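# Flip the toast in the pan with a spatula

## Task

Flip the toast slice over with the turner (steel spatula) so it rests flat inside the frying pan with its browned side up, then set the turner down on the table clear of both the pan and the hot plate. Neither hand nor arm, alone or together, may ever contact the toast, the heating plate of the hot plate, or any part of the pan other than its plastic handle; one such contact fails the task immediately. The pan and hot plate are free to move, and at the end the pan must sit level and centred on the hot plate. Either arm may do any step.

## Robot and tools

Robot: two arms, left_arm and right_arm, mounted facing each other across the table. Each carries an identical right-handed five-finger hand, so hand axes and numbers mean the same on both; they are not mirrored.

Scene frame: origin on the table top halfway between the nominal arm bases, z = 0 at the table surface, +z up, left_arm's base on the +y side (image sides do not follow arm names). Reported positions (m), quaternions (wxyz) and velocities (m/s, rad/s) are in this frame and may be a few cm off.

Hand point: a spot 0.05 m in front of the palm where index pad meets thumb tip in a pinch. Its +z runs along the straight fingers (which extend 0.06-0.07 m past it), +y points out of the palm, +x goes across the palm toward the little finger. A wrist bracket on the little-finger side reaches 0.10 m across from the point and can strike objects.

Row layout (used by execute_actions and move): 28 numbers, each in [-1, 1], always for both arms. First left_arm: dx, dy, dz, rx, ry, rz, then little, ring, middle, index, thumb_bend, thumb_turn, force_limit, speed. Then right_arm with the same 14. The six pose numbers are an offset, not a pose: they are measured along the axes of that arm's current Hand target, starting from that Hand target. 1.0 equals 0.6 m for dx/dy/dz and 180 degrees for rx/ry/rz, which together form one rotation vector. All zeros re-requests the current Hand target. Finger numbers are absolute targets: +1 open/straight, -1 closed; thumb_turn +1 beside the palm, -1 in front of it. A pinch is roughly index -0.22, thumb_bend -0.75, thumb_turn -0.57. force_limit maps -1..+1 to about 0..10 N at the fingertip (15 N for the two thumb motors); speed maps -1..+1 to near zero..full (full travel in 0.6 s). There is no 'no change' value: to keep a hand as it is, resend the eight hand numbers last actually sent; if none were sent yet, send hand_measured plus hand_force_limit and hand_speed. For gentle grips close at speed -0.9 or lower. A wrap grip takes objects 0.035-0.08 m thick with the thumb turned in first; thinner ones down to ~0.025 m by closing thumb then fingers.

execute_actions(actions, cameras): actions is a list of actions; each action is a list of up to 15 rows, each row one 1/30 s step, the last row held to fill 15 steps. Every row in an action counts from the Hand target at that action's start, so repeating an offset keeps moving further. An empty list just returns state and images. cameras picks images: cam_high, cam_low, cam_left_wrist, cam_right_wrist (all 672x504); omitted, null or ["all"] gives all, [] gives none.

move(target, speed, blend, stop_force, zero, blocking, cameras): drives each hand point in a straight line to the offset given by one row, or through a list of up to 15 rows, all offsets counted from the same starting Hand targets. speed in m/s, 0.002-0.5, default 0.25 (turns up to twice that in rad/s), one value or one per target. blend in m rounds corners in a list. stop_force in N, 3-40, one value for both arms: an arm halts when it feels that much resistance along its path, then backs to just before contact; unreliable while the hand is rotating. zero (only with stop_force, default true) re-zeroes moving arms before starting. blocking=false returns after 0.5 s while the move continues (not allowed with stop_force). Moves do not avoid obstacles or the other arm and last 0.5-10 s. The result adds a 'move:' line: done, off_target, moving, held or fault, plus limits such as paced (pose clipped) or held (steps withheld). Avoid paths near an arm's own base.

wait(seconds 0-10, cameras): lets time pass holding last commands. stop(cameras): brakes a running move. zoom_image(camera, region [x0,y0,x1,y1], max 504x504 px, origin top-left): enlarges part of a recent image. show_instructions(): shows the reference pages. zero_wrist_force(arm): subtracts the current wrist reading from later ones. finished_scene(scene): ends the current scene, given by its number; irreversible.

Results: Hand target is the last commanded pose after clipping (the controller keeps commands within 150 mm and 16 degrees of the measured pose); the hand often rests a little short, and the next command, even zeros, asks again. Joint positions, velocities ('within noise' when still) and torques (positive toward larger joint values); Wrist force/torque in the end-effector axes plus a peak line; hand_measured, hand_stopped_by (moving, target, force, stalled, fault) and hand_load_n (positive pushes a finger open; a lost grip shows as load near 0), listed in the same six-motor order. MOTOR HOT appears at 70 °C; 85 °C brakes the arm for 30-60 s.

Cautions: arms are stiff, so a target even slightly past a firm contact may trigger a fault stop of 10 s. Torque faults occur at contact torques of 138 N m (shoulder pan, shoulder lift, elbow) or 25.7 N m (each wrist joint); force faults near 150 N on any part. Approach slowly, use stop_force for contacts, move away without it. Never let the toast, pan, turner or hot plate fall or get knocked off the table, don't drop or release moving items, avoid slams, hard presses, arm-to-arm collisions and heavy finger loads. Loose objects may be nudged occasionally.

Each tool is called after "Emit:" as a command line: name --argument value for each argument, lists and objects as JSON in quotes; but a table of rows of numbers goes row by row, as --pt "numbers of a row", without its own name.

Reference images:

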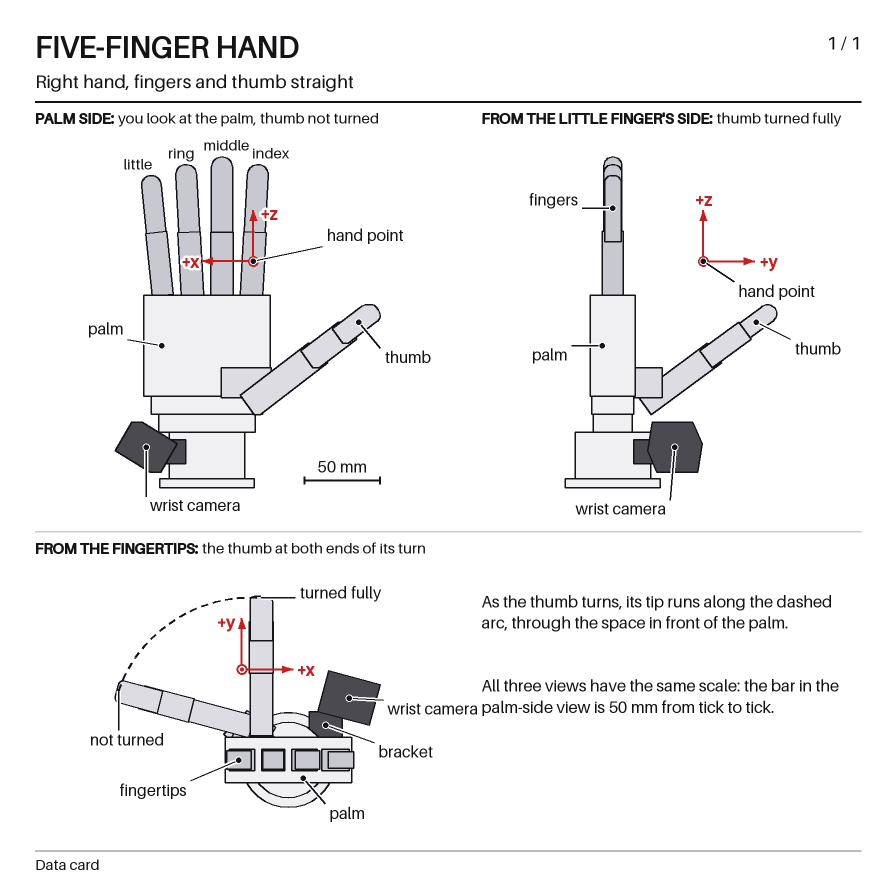

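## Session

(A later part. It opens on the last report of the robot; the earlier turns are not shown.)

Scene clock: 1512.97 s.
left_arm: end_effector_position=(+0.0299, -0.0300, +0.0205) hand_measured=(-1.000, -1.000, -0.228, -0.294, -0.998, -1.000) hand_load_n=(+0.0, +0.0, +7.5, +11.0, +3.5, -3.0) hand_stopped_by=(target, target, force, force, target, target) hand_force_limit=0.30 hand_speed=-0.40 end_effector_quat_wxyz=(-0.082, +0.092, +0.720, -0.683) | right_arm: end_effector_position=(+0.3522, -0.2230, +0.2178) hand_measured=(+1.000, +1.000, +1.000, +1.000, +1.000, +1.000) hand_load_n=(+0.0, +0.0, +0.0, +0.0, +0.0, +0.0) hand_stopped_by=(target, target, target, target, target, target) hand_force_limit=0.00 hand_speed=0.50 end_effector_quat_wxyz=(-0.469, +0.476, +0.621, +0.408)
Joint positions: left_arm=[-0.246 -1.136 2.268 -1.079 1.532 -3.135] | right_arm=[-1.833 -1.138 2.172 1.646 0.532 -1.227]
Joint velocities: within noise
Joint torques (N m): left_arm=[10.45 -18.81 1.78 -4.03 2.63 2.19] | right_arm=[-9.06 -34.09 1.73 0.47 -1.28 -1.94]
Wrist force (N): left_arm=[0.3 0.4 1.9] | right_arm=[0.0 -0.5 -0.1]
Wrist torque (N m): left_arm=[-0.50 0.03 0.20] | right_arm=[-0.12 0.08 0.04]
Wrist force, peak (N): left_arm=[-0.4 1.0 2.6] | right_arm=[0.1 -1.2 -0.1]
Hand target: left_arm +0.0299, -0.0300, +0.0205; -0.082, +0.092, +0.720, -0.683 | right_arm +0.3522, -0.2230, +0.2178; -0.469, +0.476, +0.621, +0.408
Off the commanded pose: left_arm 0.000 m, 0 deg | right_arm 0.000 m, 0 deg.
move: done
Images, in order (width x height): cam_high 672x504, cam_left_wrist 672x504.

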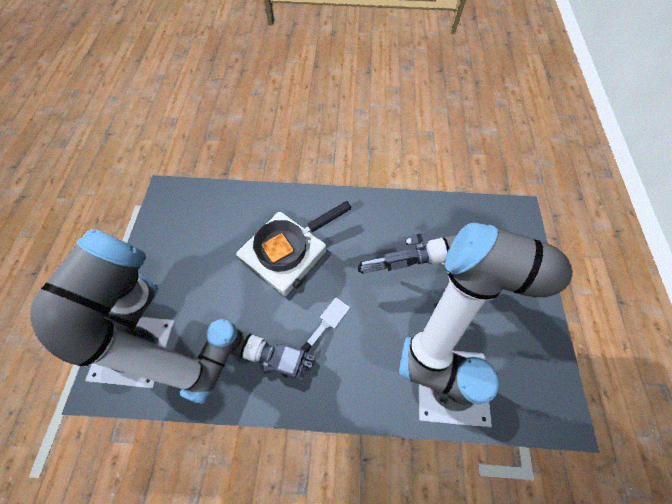

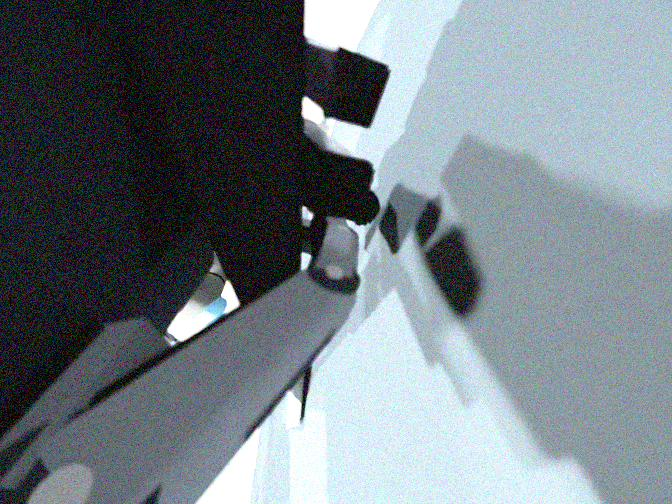

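Emit:
move --target '[-0.0005,-0.0600,-0.0031,0,0,0,-1,-1,-1,-1,-1,-1,0.3,-0.4,0,0,0,0,0,0,1,1,1,1,1,1,0,0.5]' --speed 0.03 --cameras '[]'

Emit:
move --target '[0,0,0,0,0,0,-0.6,-0.6,-0.5,-0.5,-0.6,-1,0.3,-0.7,0,0,0,0,0,0,1,1,1,1,1,1,0,0.5]' --speed 0.03 --cameras '["cam_high","cam_left_wrist","cam_right_wrist"]'

Emit:
zoom_image --camera "cam_high" --region '[240, 270, 380, 380]'

Scene clock: 1522.97 s.
left_arm: end_effector_position=(+0.0299, -0.0300, +0.0565) hand_measured=(-1.000, -1.000, -0.228, -0.294, -0.998, -1.000) hand_load_n=(+0.0, +2.0, +7.5, +11.0, +3.5, -2.5) hand_stopped_by=(target, target, force, force, target, target) hand_force_limit=0.30 hand_speed=-0.40 end_effector_quat_wxyz=(-0.082, +0.092, +0.720, -0.683) | right_arm: end_effector_position=(+0.3522, -0.2230, +0.2178) hand_measured=(+1.000, +1.000, +1.000, +1.000, +1.000, +1.000) hand_load_n=(+0.0, +0.0, +0.0, +0.0, +0.0, +0.0) hand_stopped_by=(target, target, target, target, target, target) hand_force_limit=0.00 hand_speed=0.50 end_effector_quat_wxyz=(-0.469, +0.476, +0.621, +0.408)
Joint positions: left_arm=[-0.246 -1.233 2.254 -0.969 1.532 -3.135] | right_arm=[-1.833 -1.138 2.172 1.646 0.532 -1.227]
Joint velocities: within noise
Joint torques (N m): left_arm=[8.01 -32.5 -25.81 0.72 2.2 1.83] | right_arm=[-9.17 -33.97 2.22 0.49 -1.19 -2]
Wrist force (N): left_arm=[-0.5 0.9 2.3] | right_arm=[-0.1 -0.5 0.0]
Wrist torque (N m): left_arm=[-0.60 0.13 0.00] | right_arm=[-0.12 0.09 0.04]
Wrist force, peak (N): left_arm=[-0.5 0.8 2.5] | right_arm=[-0.1 -1.1 0.1]
Hand target: left_arm +0.0299, -0.0300, +0.0566; -0.082, +0.092, +0.720, -0.683 | right_arm +0.3522, -0.2230, +0.2178; -0.469, +0.476, +0.621, +0.408
Off the commanded pose: left_arm 0.000 m, 0 deg | right_arm 0.000 m, 0 deg.
move: done
No camera images: "cameras" was empty.

Scene clock: 1524.03 s.
left_arm: end_effector_position=(+0.0299, -0.0300, +0.0566) hand_measured=(-0.600, -0.600, -0.228, -0.294, -0.870, -1.000) hand_load_n=(+0.0, +0.0, +7.0, +5.5, -27.5, -6.5) hand_stopped_by=(target, target, force, force, moving, target) hand_force_limit=0.30 hand_speed=-0.70 end_effector_quat_wxyz=(-0.082, +0.092, +0.720, -0.683) | right_arm: end_effector_position=(+0.3522, -0.2230, +0.2178) hand_measured=(+1.000, +1.000, +1.000, +1.000, +1.000, +1.000) hand_load_n=(+0.0, +0.0, +0.0, +0.0, +0.0, +0.0) hand_stopped_by=(target, target, target, target, target, target) hand_force_limit=0.00 hand_speed=0.50 end_effector_quat_wxyz=(-0.469, +0.476, +0.621, +0.408)
Joint positions: left_arm=[-0.246 -1.233 2.254 -0.968 1.532 -3.135] | right_arm=[-1.833 -1.138 2.172 1.646 0.532 -1.227]
Joint velocities: within noise
Joint torques (N m): left_arm=[0.57 -34.01 -26.09 0.53 0.61 -0.33] | right_arm=[-9.35 -34.43 1.58 0.51 -1.14 -1.96]
Wrist force (N): left_arm=[-0.5 1.0 1.8] | right_arm=[0.0 -0.9 0.0]
Wrist torque (N m): left_arm=[-0.57 0.13 0.02] | right_arm=[-0.17 0.07 0.04]
Wrist force, peak (N): left_arm=[-0.4 1.6 2.1] | right_arm=[-0.2 -1.1 -0.2]
Hand target: left_arm +0.0299, -0.0300, +0.0566; -0.082, +0.092, +0.720, -0.683 | right_arm +0.3522, -0.2230, +0.2178; -0.469, +0.476, +0.621, +0.408
Off the commanded pose: left_arm 0.000 m, 0 deg | right_arm 0.000 m, 0 deg.
move: done
Images, in order (width x height): cam_high 672x504, cam_left_wrist 672x504, cam_right_wrist 672x504.

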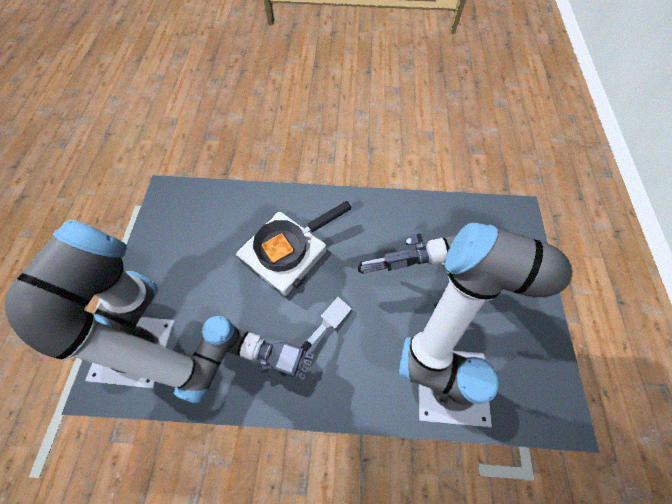

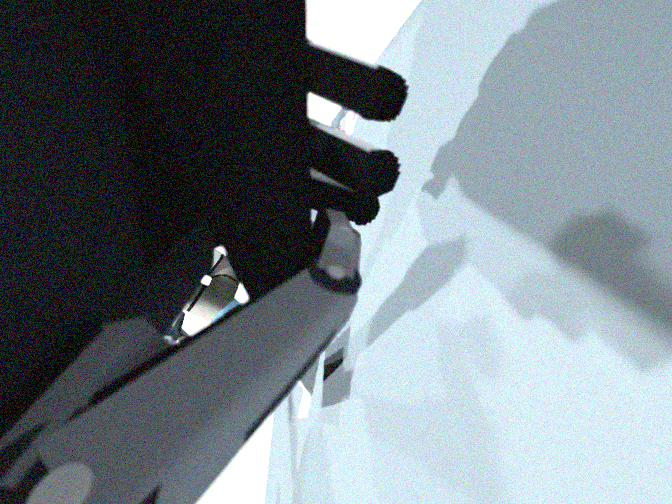

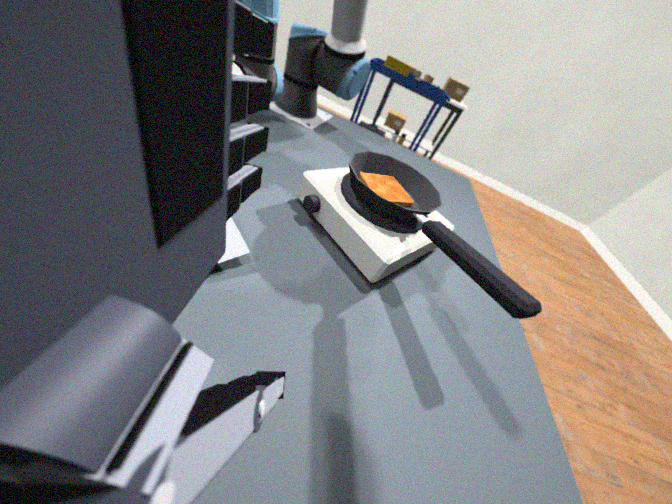

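Scaled by 3.600.

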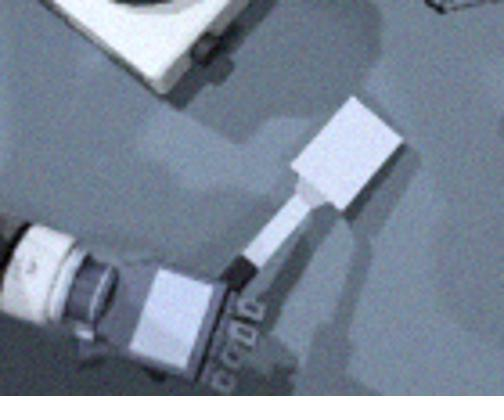

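Emit:
move --target '[0.0002,0.0270,0.0014,0,0,0,-0.6,-0.6,-0.5,-0.5,-0.6,-1,0.3,-0.7,0,0,0,0,0,0,1,1,1,1,1,1,0,0.5]' --speed 0.02 --stop_force 4 --cameras '[]'

Emit:
move --target '[0,0,0,0,0,0,-0.3,-0.3,-0.1,-0.1,-0.4,-1,0.3,-0.85,0,0,0,0,0,0,1,1,1,1,1,1,0,0.5]' --speed 0.03 --cameras '["cam_high","cam_left_wrist"]'

Emit:
zoom_image --camera "cam_high" --region '[240, 270, 380, 380]'

Scene clock: 1530.13 s.
left_arm: end_effector_position=(+0.0299, -0.0300, +0.0403) hand_measured=(-0.600, -0.600, -0.228, -0.294, -0.878, -1.000) hand_load_n=(+0.0, +0.0, +7.0, +5.5, -24.5, -6.0) hand_stopped_by=(target, target, force, force, stalled, target) hand_force_limit=0.30 hand_speed=-0.70 end_effector_quat_wxyz=(-0.082, +0.092, +0.720, -0.683) | right_arm: end_effector_position=(+0.3522, -0.2230, +0.2178) hand_measured=(+1.000, +1.000, +1.000, +1.000, +1.000, +1.000) hand_load_n=(+0.0, +0.0, +0.0, +0.0, +0.0, +0.0) hand_stopped_by=(target, target, target, target, target, target) hand_force_limit=0.00 hand_speed=0.50 end_effector_quat_wxyz=(-0.469, +0.476, +0.621, +0.408)
Joint positions: left_arm=[-0.246 -1.19 2.261 -1.018 1.532 -3.135] | right_arm=[-1.833 -1.138 2.172 1.646 0.532 -1.227]
Joint velocities: within noise
Joint torques (N m): left_arm=[6.02 -17.58 -1.2 -4.33 0.57 -1.42] | right_arm=[-8.72 -34.83 1.78 0.49 -1.23 -1.96]
Wrist force (N): left_arm=[-0.4 0.8 2.5] | right_arm=[-0.2 -0.7 0.0]
Wrist torque (N m): left_arm=[-0.64 0.11 -0.02] | right_arm=[-0.16 0.10 0.03]
Wrist force, peak (N): left_arm=[-0.4 0.9 2.6] | right_arm=[-0.1 -1.0 -0.1]
Hand target: left_arm +0.0299, -0.0300, +0.0403; -0.082, +0.092, +0.720, -0.683 | right_arm +0.3522, -0.2230, +0.2178; -0.469, +0.476, +0.621, +0.408
Off the commanded pose: left_arm 0.000 m, 0 deg | right_arm 0.000 m, 0 deg.
move: done
No camera images: "cameras" was empty.

Scene clock: 1533.37 s.
left_arm: end_effector_position=(+0.0299, -0.0300, +0.0403) hand_measured=(-0.300, -0.300, -0.100, -0.100, -0.400, -1.000) hand_load_n=(+0.0, +0.0, +0.0, +0.0, +0.5, +0.5) hand_stopped_by=(target, target, target, target, target, target) hand_force_limit=0.30 hand_speed=-0.85 end_effector_quat_wxyz=(-0.082, +0.092, +0.720, -0.683) | right_arm: end_effector_position=(+0.3522, -0.2230, +0.2178) hand_measured=(+1.000, +1.000, +1.000, +1.000, +1.000, +1.000) hand_load_n=(+0.0, +0.0, +0.0, +0.0, +0.0, +0.0) hand_stopped_by=(target, target, target, target, target, target) hand_force_limit=0.00 hand_speed=0.50 end_effector_quat_wxyz=(-0.469, +0.476, +0.621, +0.408)
Joint positions: left_arm=[-0.246 -1.19 2.261 -1.018 1.532 -3.135] | right_arm=[-1.833 -1.138 2.172 1.646 0.532 -1.227]
Joint velocities: within noise
Joint torques (N m): left_arm=[9.99 -18.64 -0.98 0.64 2.38 2.09] | right_arm=[-9.07 -34.54 1.91 0.51 -1.22 -1.89]
Wrist force (N): left_arm=[-0.2 -0.1 2.3] | right_arm=[-0.2 -0.8 0.0]
Wrist torque (N m): left_arm=[-0.59 0.09 0.16] | right_arm=[-0.16 0.10 0.03]
Wrist force, peak (N): left_arm=[-0.4 0.7 2.6] | right_arm=[-0.1 -1.0 -0.3]
Hand target: left_arm +0.0299, -0.0300, +0.0403; -0.082, +0.092, +0.720, -0.683 | right_arm +0.3522, -0.2230, +0.2178; -0.469, +0.476, +0.621, +0.408
Off the commanded pose: left_arm 0.000 m, 0 deg | right_arm 0.000 m, 0 deg.
move: done
Images, in order (width x height): cam_high 672x504, cam_left_wrist 672x504.

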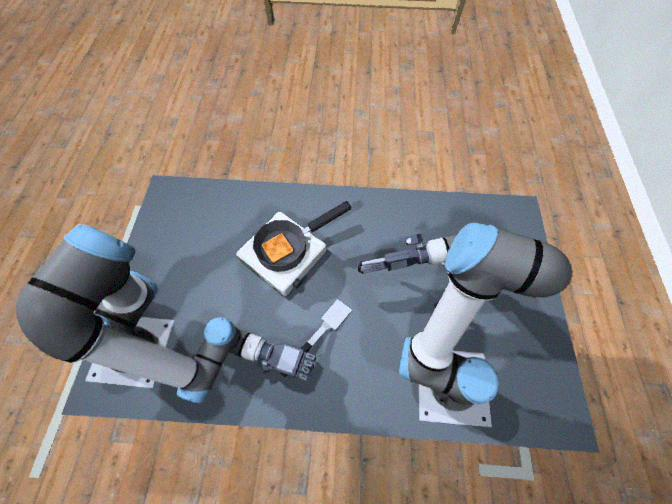

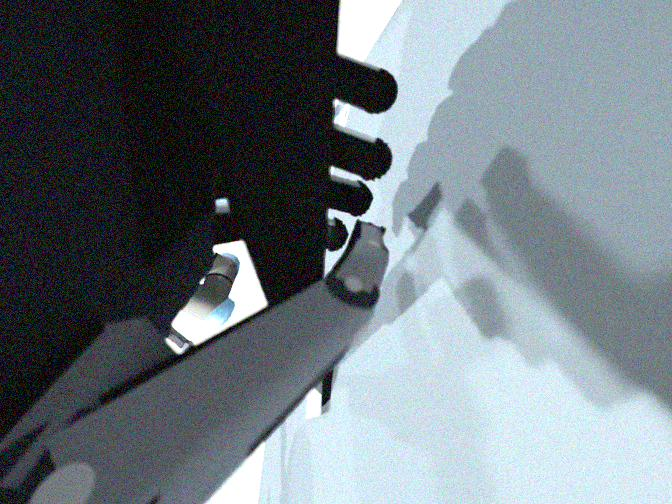

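Scaled by 3.600.

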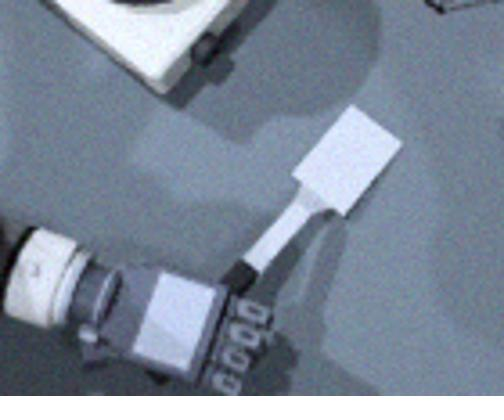

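Emit:
move --target '[0.0001,0.0170,0.0009,0,0,0,-0.3,-0.3,-0.1,-0.1,-0.4,-1,0.3,-0.85,0,0,0,0,0,0,1,1,1,1,1,1,0,0.5]' --speed 0.02 --stop_force 4 --cameras '[]'

Emit:
move --target '[0,0,0,0,0,0,0.2,0.2,0.3,0.3,-0.2,-1,0.3,-0.8,0,0,0,0,0,0,1,1,1,1,1,1,0,0.5]' --speed 0.03 --cameras '["cam_high","cam_left_wrist"]'

Emit:
zoom_image --camera "cam_high" --region '[240, 270, 380, 380]'

Scene clock: 1537.97 s.
left_arm: end_effector_position=(+0.0299, -0.0300, +0.0301) hand_measured=(-0.300, -0.300, -0.100, -0.100, -0.400, -1.000) hand_load_n=(+0.0, +0.0, +0.0, +0.0, +0.5, +0.0) hand_stopped_by=(target, target, target, target, target, target) hand_force_limit=0.30 hand_speed=-0.85 end_effector_quat_wxyz=(-0.082, +0.092, +0.720, -0.683) | right_arm: end_effector_position=(+0.3522, -0.2230, +0.2178) hand_measured=(+1.000, +1.000, +1.000, +1.000, +1.000, +1.000) hand_load_n=(+0.0, +0.0, +0.0, +0.0, +0.0, +0.0) hand_stopped_by=(target, target, target, target, target, target) hand_force_limit=0.00 hand_speed=0.50 end_effector_quat_wxyz=(-0.469, +0.476, +0.621, +0.408)
Joint positions: left_arm=[-0.246 -1.163 2.265 -1.05 1.532 -3.135] | right_arm=[-1.833 -1.138 2.172 1.646 0.532 -1.227]
Joint velocities: within noise
Joint torques (N m): left_arm=[10.3 -18.24 0.52 -3.95 2.63 2.05] | right_arm=[-9.28 -35.38 1.67 0.53 -1.17 -1.95]
Wrist force (N): left_arm=[0.0 0.0 2.2] | right_arm=[0.0 -0.8 -0.1]
Wrist torque (N m): left_arm=[-0.58 0.07 0.17] | right_arm=[-0.16 0.08 0.04]
Wrist force, peak (N): left_arm=[-0.1 -0.1 2.5] | right_arm=[0.1 -1.0 -0.1]
Hand target: left_arm +0.0299, -0.0300, +0.0301; -0.082, +0.092, +0.720, -0.683 | right_arm +0.3522, -0.2230, +0.2178; -0.469, +0.476, +0.621, +0.408
Off the commanded pose: left_arm 0.000 m, 0 deg | right_arm 0.000 m, 0 deg.
move: done
No camera images: "cameras" was empty.

Scene clock: 1539.73 s.
left_arm: end_effector_position=(+0.0299, -0.0300, +0.0301) hand_measured=(+0.200, +0.200, +0.300, +0.300, -0.200, -1.000) hand_load_n=(+0.0, +0.5, +0.0, +0.0, +0.5, +0.0) hand_stopped_by=(target, target, target, target, target, target) hand_force_limit=0.30 hand_speed=-0.80 end_effector_quat_wxyz=(-0.082, +0.092, +0.720, -0.683) | right_arm: end_effector_position=(+0.3522, -0.2230, +0.2178) hand_measured=(+1.000, +1.000, +1.000, +1.000, +1.000, +1.000) hand_load_n=(+0.0, +0.0, +0.0, +0.0, +0.0, +0.5) hand_stopped_by=(target, target, target, target, target, target) hand_force_limit=0.00 hand_speed=0.50 end_effector_quat_wxyz=(-0.469, +0.476, +0.621, +0.408)
Joint positions: left_arm=[-0.246 -1.163 2.265 -1.05 1.532 -3.135] | right_arm=[-1.833 -1.138 2.172 1.646 0.532 -1.227]
Joint velocities: within noise
Joint torques (N m): left_arm=[9.23 -18.75 0.7 -3.47 2.53 2.25] | right_arm=[-8.7 -35.76 1.58 0.59 -1.17 -1.93]
Wrist force (N): left_arm=[-0.5 0.0 2.1] | right_arm=[-0.1 -0.7 -0.1]
Wrist torque (N m): left_arm=[-0.57 0.12 0.15] | right_arm=[-0.14 0.08 0.05]
Wrist force, peak (N): left_arm=[-0.2 -0.1 2.5] | right_arm=[0.0 -1.1 -0.2]
Hand target: left_arm +0.0299, -0.0300, +0.0301; -0.082, +0.092, +0.720, -0.683 | right_arm +0.3522, -0.2230, +0.2178; -0.469, +0.476, +0.621, +0.408
Off the commanded pose: left_arm 0.000 m, 0 deg | right_arm 0.000 m, 0 deg.
move: done
Images, in order (width x height): cam_high 672x504, cam_left_wrist 672x504.

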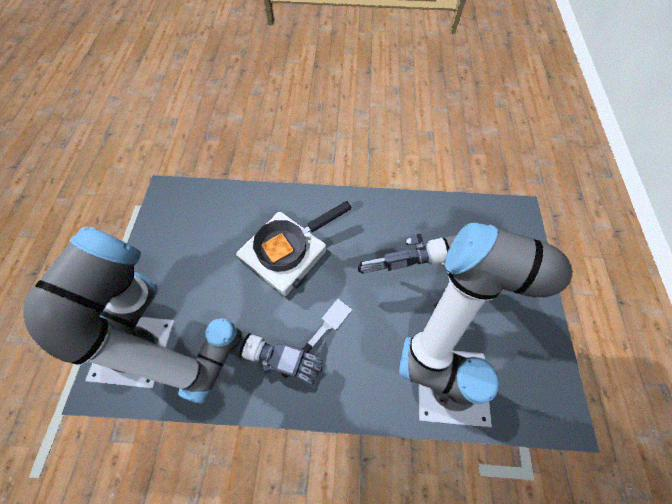

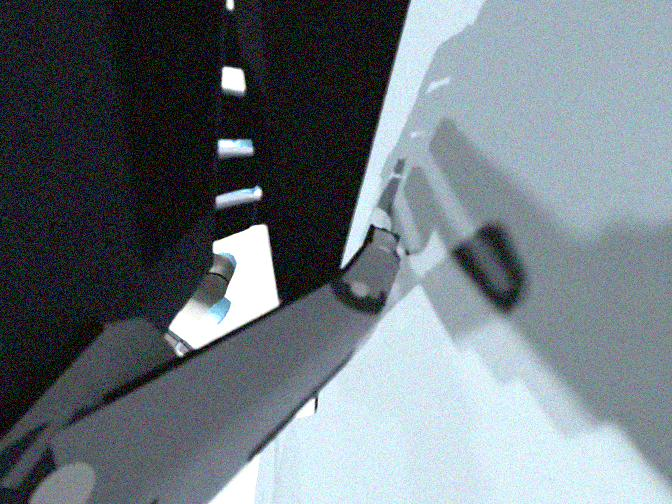

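Scaled by 3.600.

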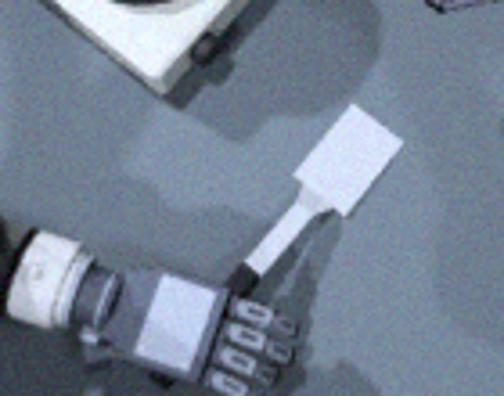

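Emit:
move --target '[0,-0.030,-0.05,0,0,0,1,1,1,1,0.6,-1,0.3,-0.5,0,0,0,0,0,0,1,1,1,1,1,1,0,0.5]' --speed 0.03 --cameras '["cam_high","cam_left_wrist"]'

Emit:
zoom_image --camera "cam_high" --region '[240, 270, 380, 380]'

Scene clock: 1547.67 s.
left_arm: end_effector_position=(+0.0368, -0.0018, +0.0497) hand_measured=(+1.000, +1.000, +1.000, +1.000, +0.600, -1.000) hand_load_n=(-0.5, +0.0, +0.0, +0.0, -0.5, +0.0) hand_stopped_by=(target, target, target, target, target, target) hand_force_limit=0.30 hand_speed=-0.50 end_effector_quat_wxyz=(-0.082, +0.092, +0.720, -0.683) | right_arm: end_effector_position=(+0.3522, -0.2230, +0.2178) hand_measured=(+1.000, +1.000, +1.000, +1.000, +1.000, +1.000) hand_load_n=(+0.0, +0.0, +0.0, +0.0, +0.0, +0.0) hand_stopped_by=(target, target, target, target, target, target) hand_force_limit=0.00 hand_speed=0.50 end_effector_quat_wxyz=(-0.469, +0.476, +0.621, +0.408)
Joint positions: left_arm=[-0.25 -1.261 2.336 -1.023 1.528 -3.136] | right_arm=[-1.833 -1.138 2.172 1.646 0.532 -1.227]
Joint velocities: within noise
Joint torques (N m): left_arm=[-9.27 -30.69 0.13 1.12 -2.93 -2.68] | right_arm=[-9.24 -36.05 1.88 0.58 -1.12 -1.84]
Wrist force (N): left_arm=[-0.6 -0.7 2.3] | right_arm=[0.0 -0.7 0.0]
Wrist torque (N m): left_arm=[-0.62 0.13 0.13] | right_arm=[-0.15 0.08 0.04]
Wrist force, peak (N): left_arm=[-0.5 0.1 2.8] | right_arm=[-0.2 -1.1 0.0]
Hand target: left_arm +0.0368, -0.0018, +0.0497; -0.082, +0.092, +0.720, -0.683 | right_arm +0.3522, -0.2230, +0.2178; -0.469, +0.476, +0.621, +0.408
Off the commanded pose: left_arm 0.000 m, 0 deg | right_arm 0.000 m, 0 deg.
move: done
Images, in order (width x height): cam_high 672x504, cam_left_wrist 672x504.

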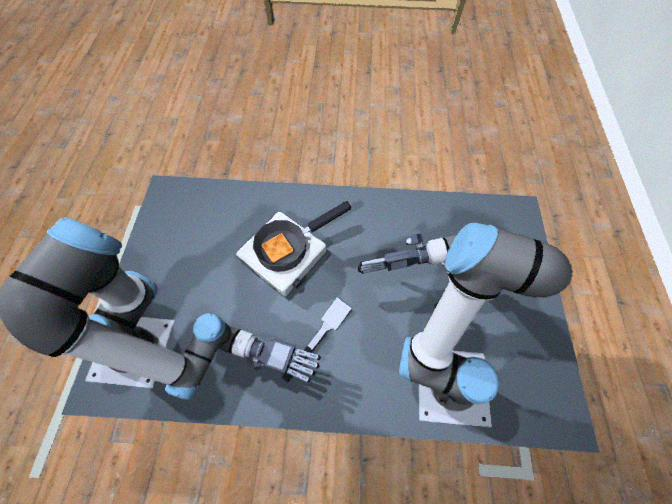

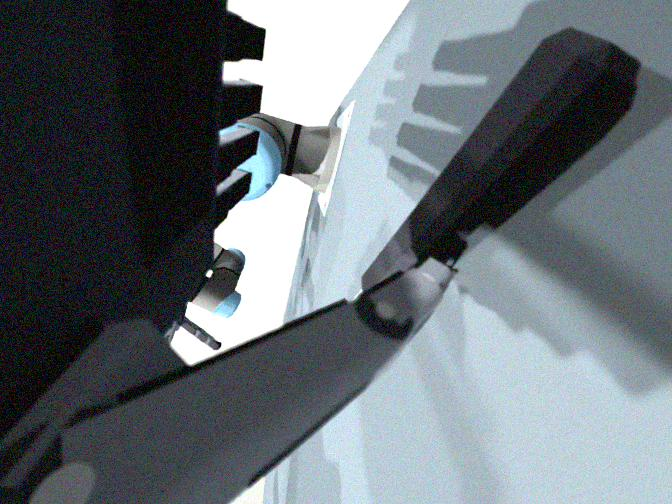

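Scaled by 3.600.

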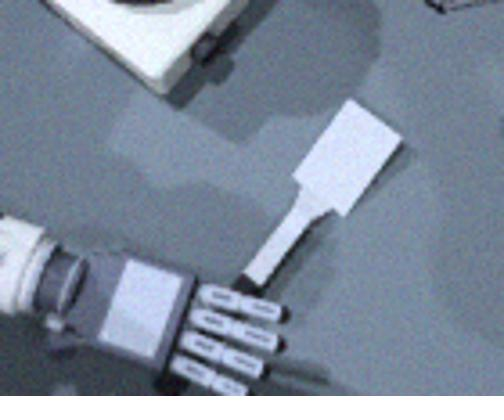

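Emit:
move --target '[0,0,-0.08,0,0,0,1,1,1,1,0.6,-1,0.3,-0.5,0,0,0,0,0,0,1,1,1,1,1,1,0,0.5]' --speed 0.03 --cameras '["cam_high","cam_left_wrist"]'

Emit:
zoom_image --camera "cam_high" --region '[240, 270, 380, 380]'

Scene clock: 1552.00 s.
left_arm: end_effector_position=(+0.0485, +0.0446, +0.0522) hand_measured=(+1.000, +1.000, +1.000, +1.000, +0.600, -1.000) hand_load_n=(+0.0, +0.0, +0.0, +0.0, +0.0, +0.0) hand_stopped_by=(target, target, target, target, target, target) hand_force_limit=0.30 hand_speed=-0.50 end_effector_quat_wxyz=(-0.082, +0.092, +0.720, -0.683) | right_arm: end_effector_position=(+0.3522, -0.2230, +0.2178) hand_measured=(+1.000, +1.000, +1.000, +1.000, +1.000, +1.000) hand_load_n=(+0.0, +0.0, +0.0, +0.0, +0.0, +0.0) hand_stopped_by=(target, target, target, target, target, target) hand_force_limit=0.00 hand_speed=0.50 end_effector_quat_wxyz=(-0.469, +0.476, +0.621, +0.408)
Joint positions: left_arm=[-0.258 -1.346 2.461 -1.062 1.521 -3.136] | right_arm=[-1.833 -1.138 2.172 1.646 0.532 -1.227]
Joint velocities: within noise
Joint torques (N m): left_arm=[-7.92 -25.22 1.27 -3.99 -2.89 -2.69] | right_arm=[-9.47 -36.24 1.55 0.56 -1.14 -1.83]
Wrist force (N): left_arm=[-0.5 -1.1 2.0] | right_arm=[-0.1 -0.9 -0.2]
Wrist torque (N m): left_arm=[-0.66 0.12 0.12] | right_arm=[-0.17 0.10 0.03]
Wrist force, peak (N): left_arm=[-0.5 -1.0 2.6] | right_arm=[0.0 -0.9 -0.5]
Hand target: left_arm +0.0485, +0.0447, +0.0522; -0.082, +0.092, +0.720, -0.683 | right_arm +0.3522, -0.2230, +0.2178; -0.469, +0.476, +0.621, +0.408
Off the commanded pose: left_arm 0.000 m, 0 deg | right_arm 0.000 m, 0 deg.
move: done
Images, in order (width x height): cam_high 672x504, cam_left_wrist 672x504.

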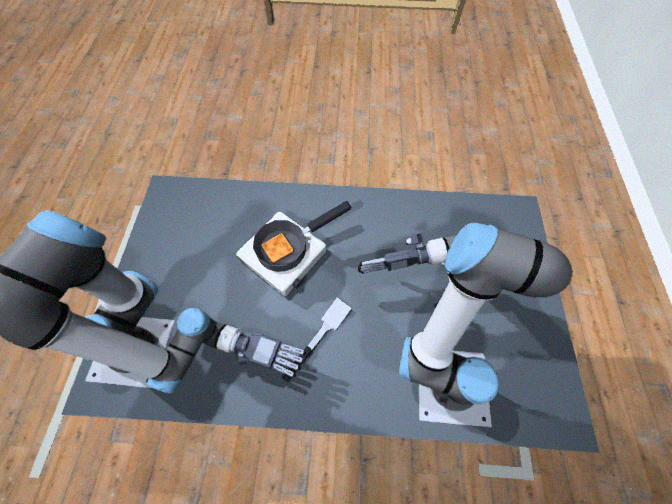

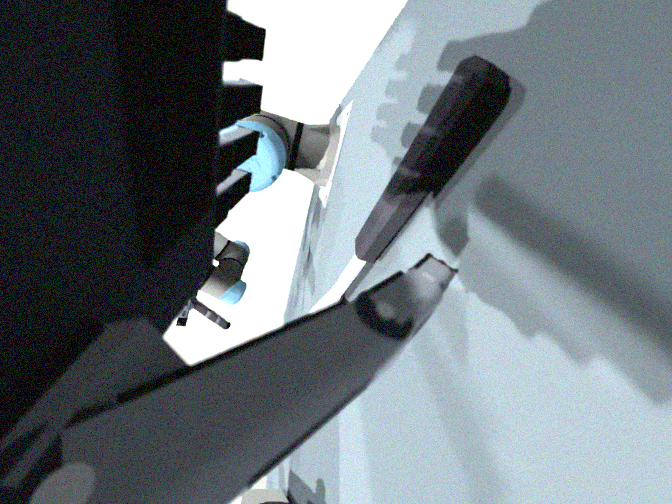

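Scaled by 3.600.

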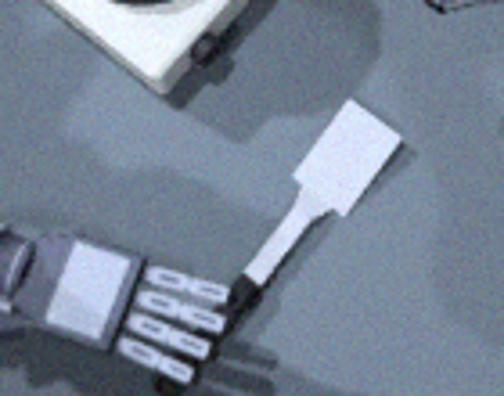

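Emit:
move --target '[0,-0.35,-0.1,0,0,0,1,1,1,1,0.6,-1,0.3,-0.5,0,0,0,0,0,0,1,1,1,1,1,1,0,0.5]' --speed 0.2

Emit:
zoom_image --camera "cam_high" --region '[222, 200, 362, 370]'

Emit:
zoom_image --camera "cam_right_wrist" --region '[300, 100, 560, 340]'

Emit:
zoom_image --camera "cam_low" --region '[320, 140, 480, 260]'

Scene clock: 1557.80 s.
left_arm: end_effector_position=(+0.0587, +0.0925, +0.2650) hand_measured=(+1.000, +1.000, +1.000, +1.000, +0.600, -1.000) hand_load_n=(+0.0, -0.5, +0.0, +0.0, +0.0, +0.0) hand_stopped_by=(target, target, target, target, target, target) hand_force_limit=0.30 hand_speed=-0.50 end_effector_quat_wxyz=(-0.082, +0.092, +0.720, -0.683) | right_arm: end_effector_position=(+0.3522, -0.2230, +0.2178) hand_measured=(+1.000, +1.000, +1.000, +1.000, +1.000, +1.000) hand_load_n=(+0.0, +0.0, +0.0, +0.0, +0.0, +0.0) hand_stopped_by=(target, target, target, target, target, target) hand_force_limit=0.00 hand_speed=0.50 end_effector_quat_wxyz=(-0.469, +0.476, +0.621, +0.408)
Joint positions: left_arm=[-0.277 -1.95 2.261 -0.257 1.501 -3.137] | right_arm=[-1.833 -1.138 2.172 1.646 0.532 -1.227]
Joint velocities: within noise
Joint torques (N m): left_arm=[-8.01 -12.88 -34.61 0.84 -2.85 -2.98] | right_arm=[-9.2 -36.64 2.02 0.54 -1.2 -1.92]
Wrist force (N): left_arm=[-0.5 -0.7 1.8] | right_arm=[0.0 -0.7 0.0]
Wrist torque (N m): left_arm=[-0.57 0.12 0.17] | right_arm=[-0.15 0.07 0.04]
Wrist force, peak (N): left_arm=[-0.3 -1.2 2.4] | right_arm=[0.2 -1.1 0.0]
Hand target: left_arm +0.0587, +0.0925, +0.2651; -0.082, +0.092, +0.720, -0.683 | right_arm +0.3522, -0.2230, +0.2178; -0.469, +0.476, +0.621, +0.408
Off the commanded pose: left_arm 0.000 m, 0 deg | right_arm 0.000 m, 0 deg.
move: done

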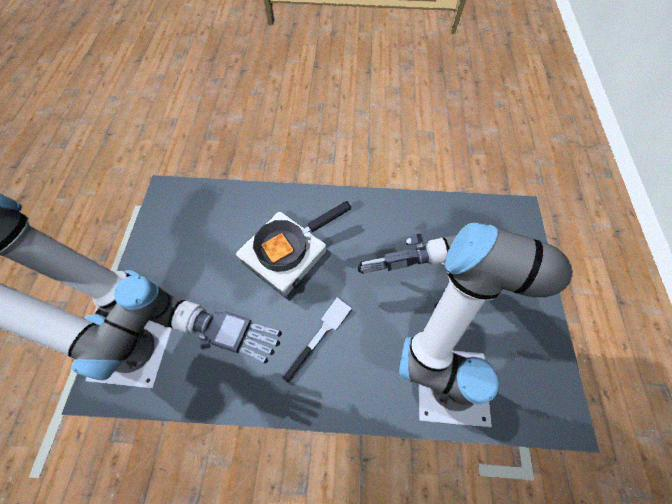

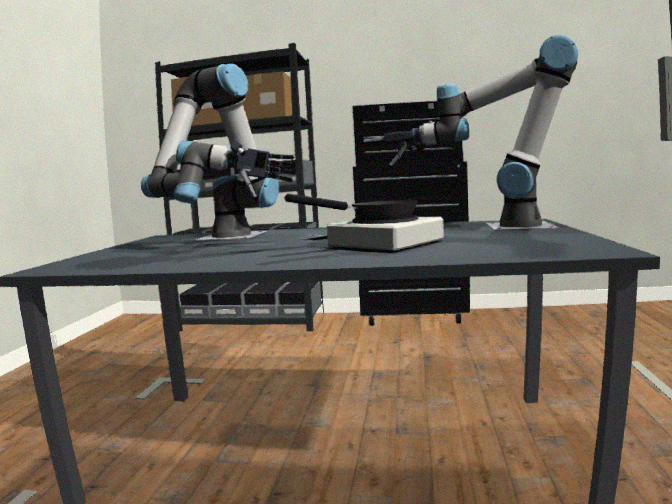

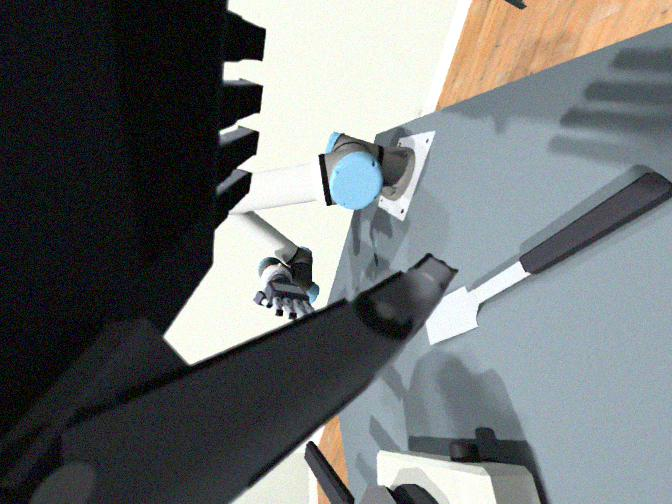

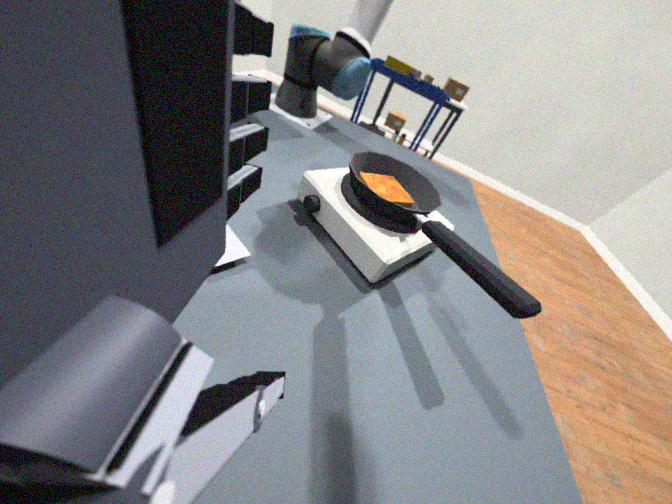

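Scaled by 2.965.

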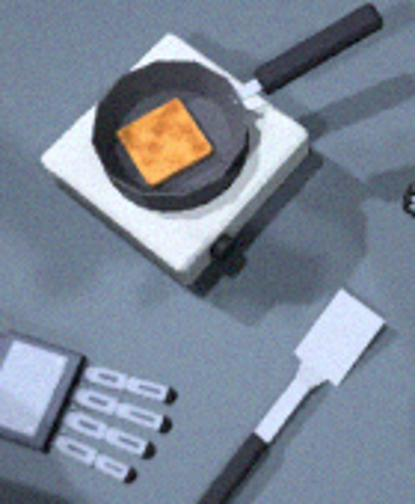

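Scaled by 1.938.

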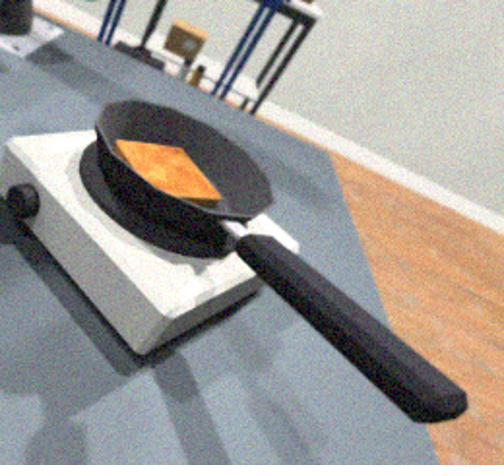

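Scaled by 3.150.

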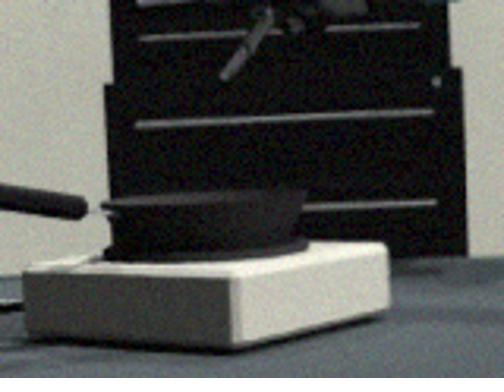

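Emit:
zoom_image --camera "cam_right_wrist" --region '[335, 140, 455, 240]'

Emit:
zoom_image --camera "cam_high" --region '[245, 212, 317, 276]'

Scaled by 4.200.

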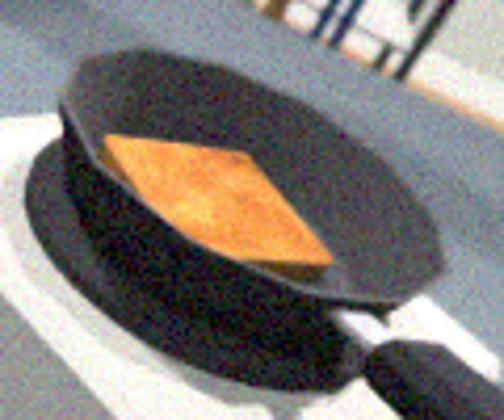

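Scaled by 7.000.

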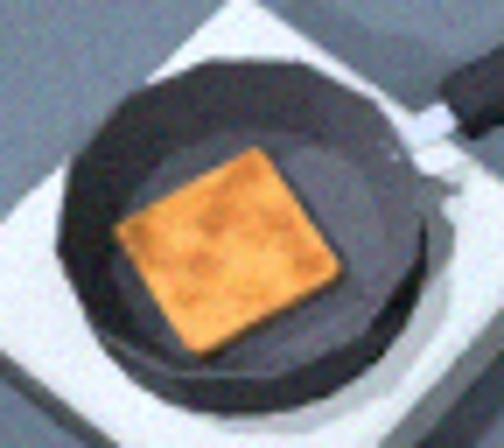

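Emit:
finished_scene --scene 1

The scene is finished: the task was done.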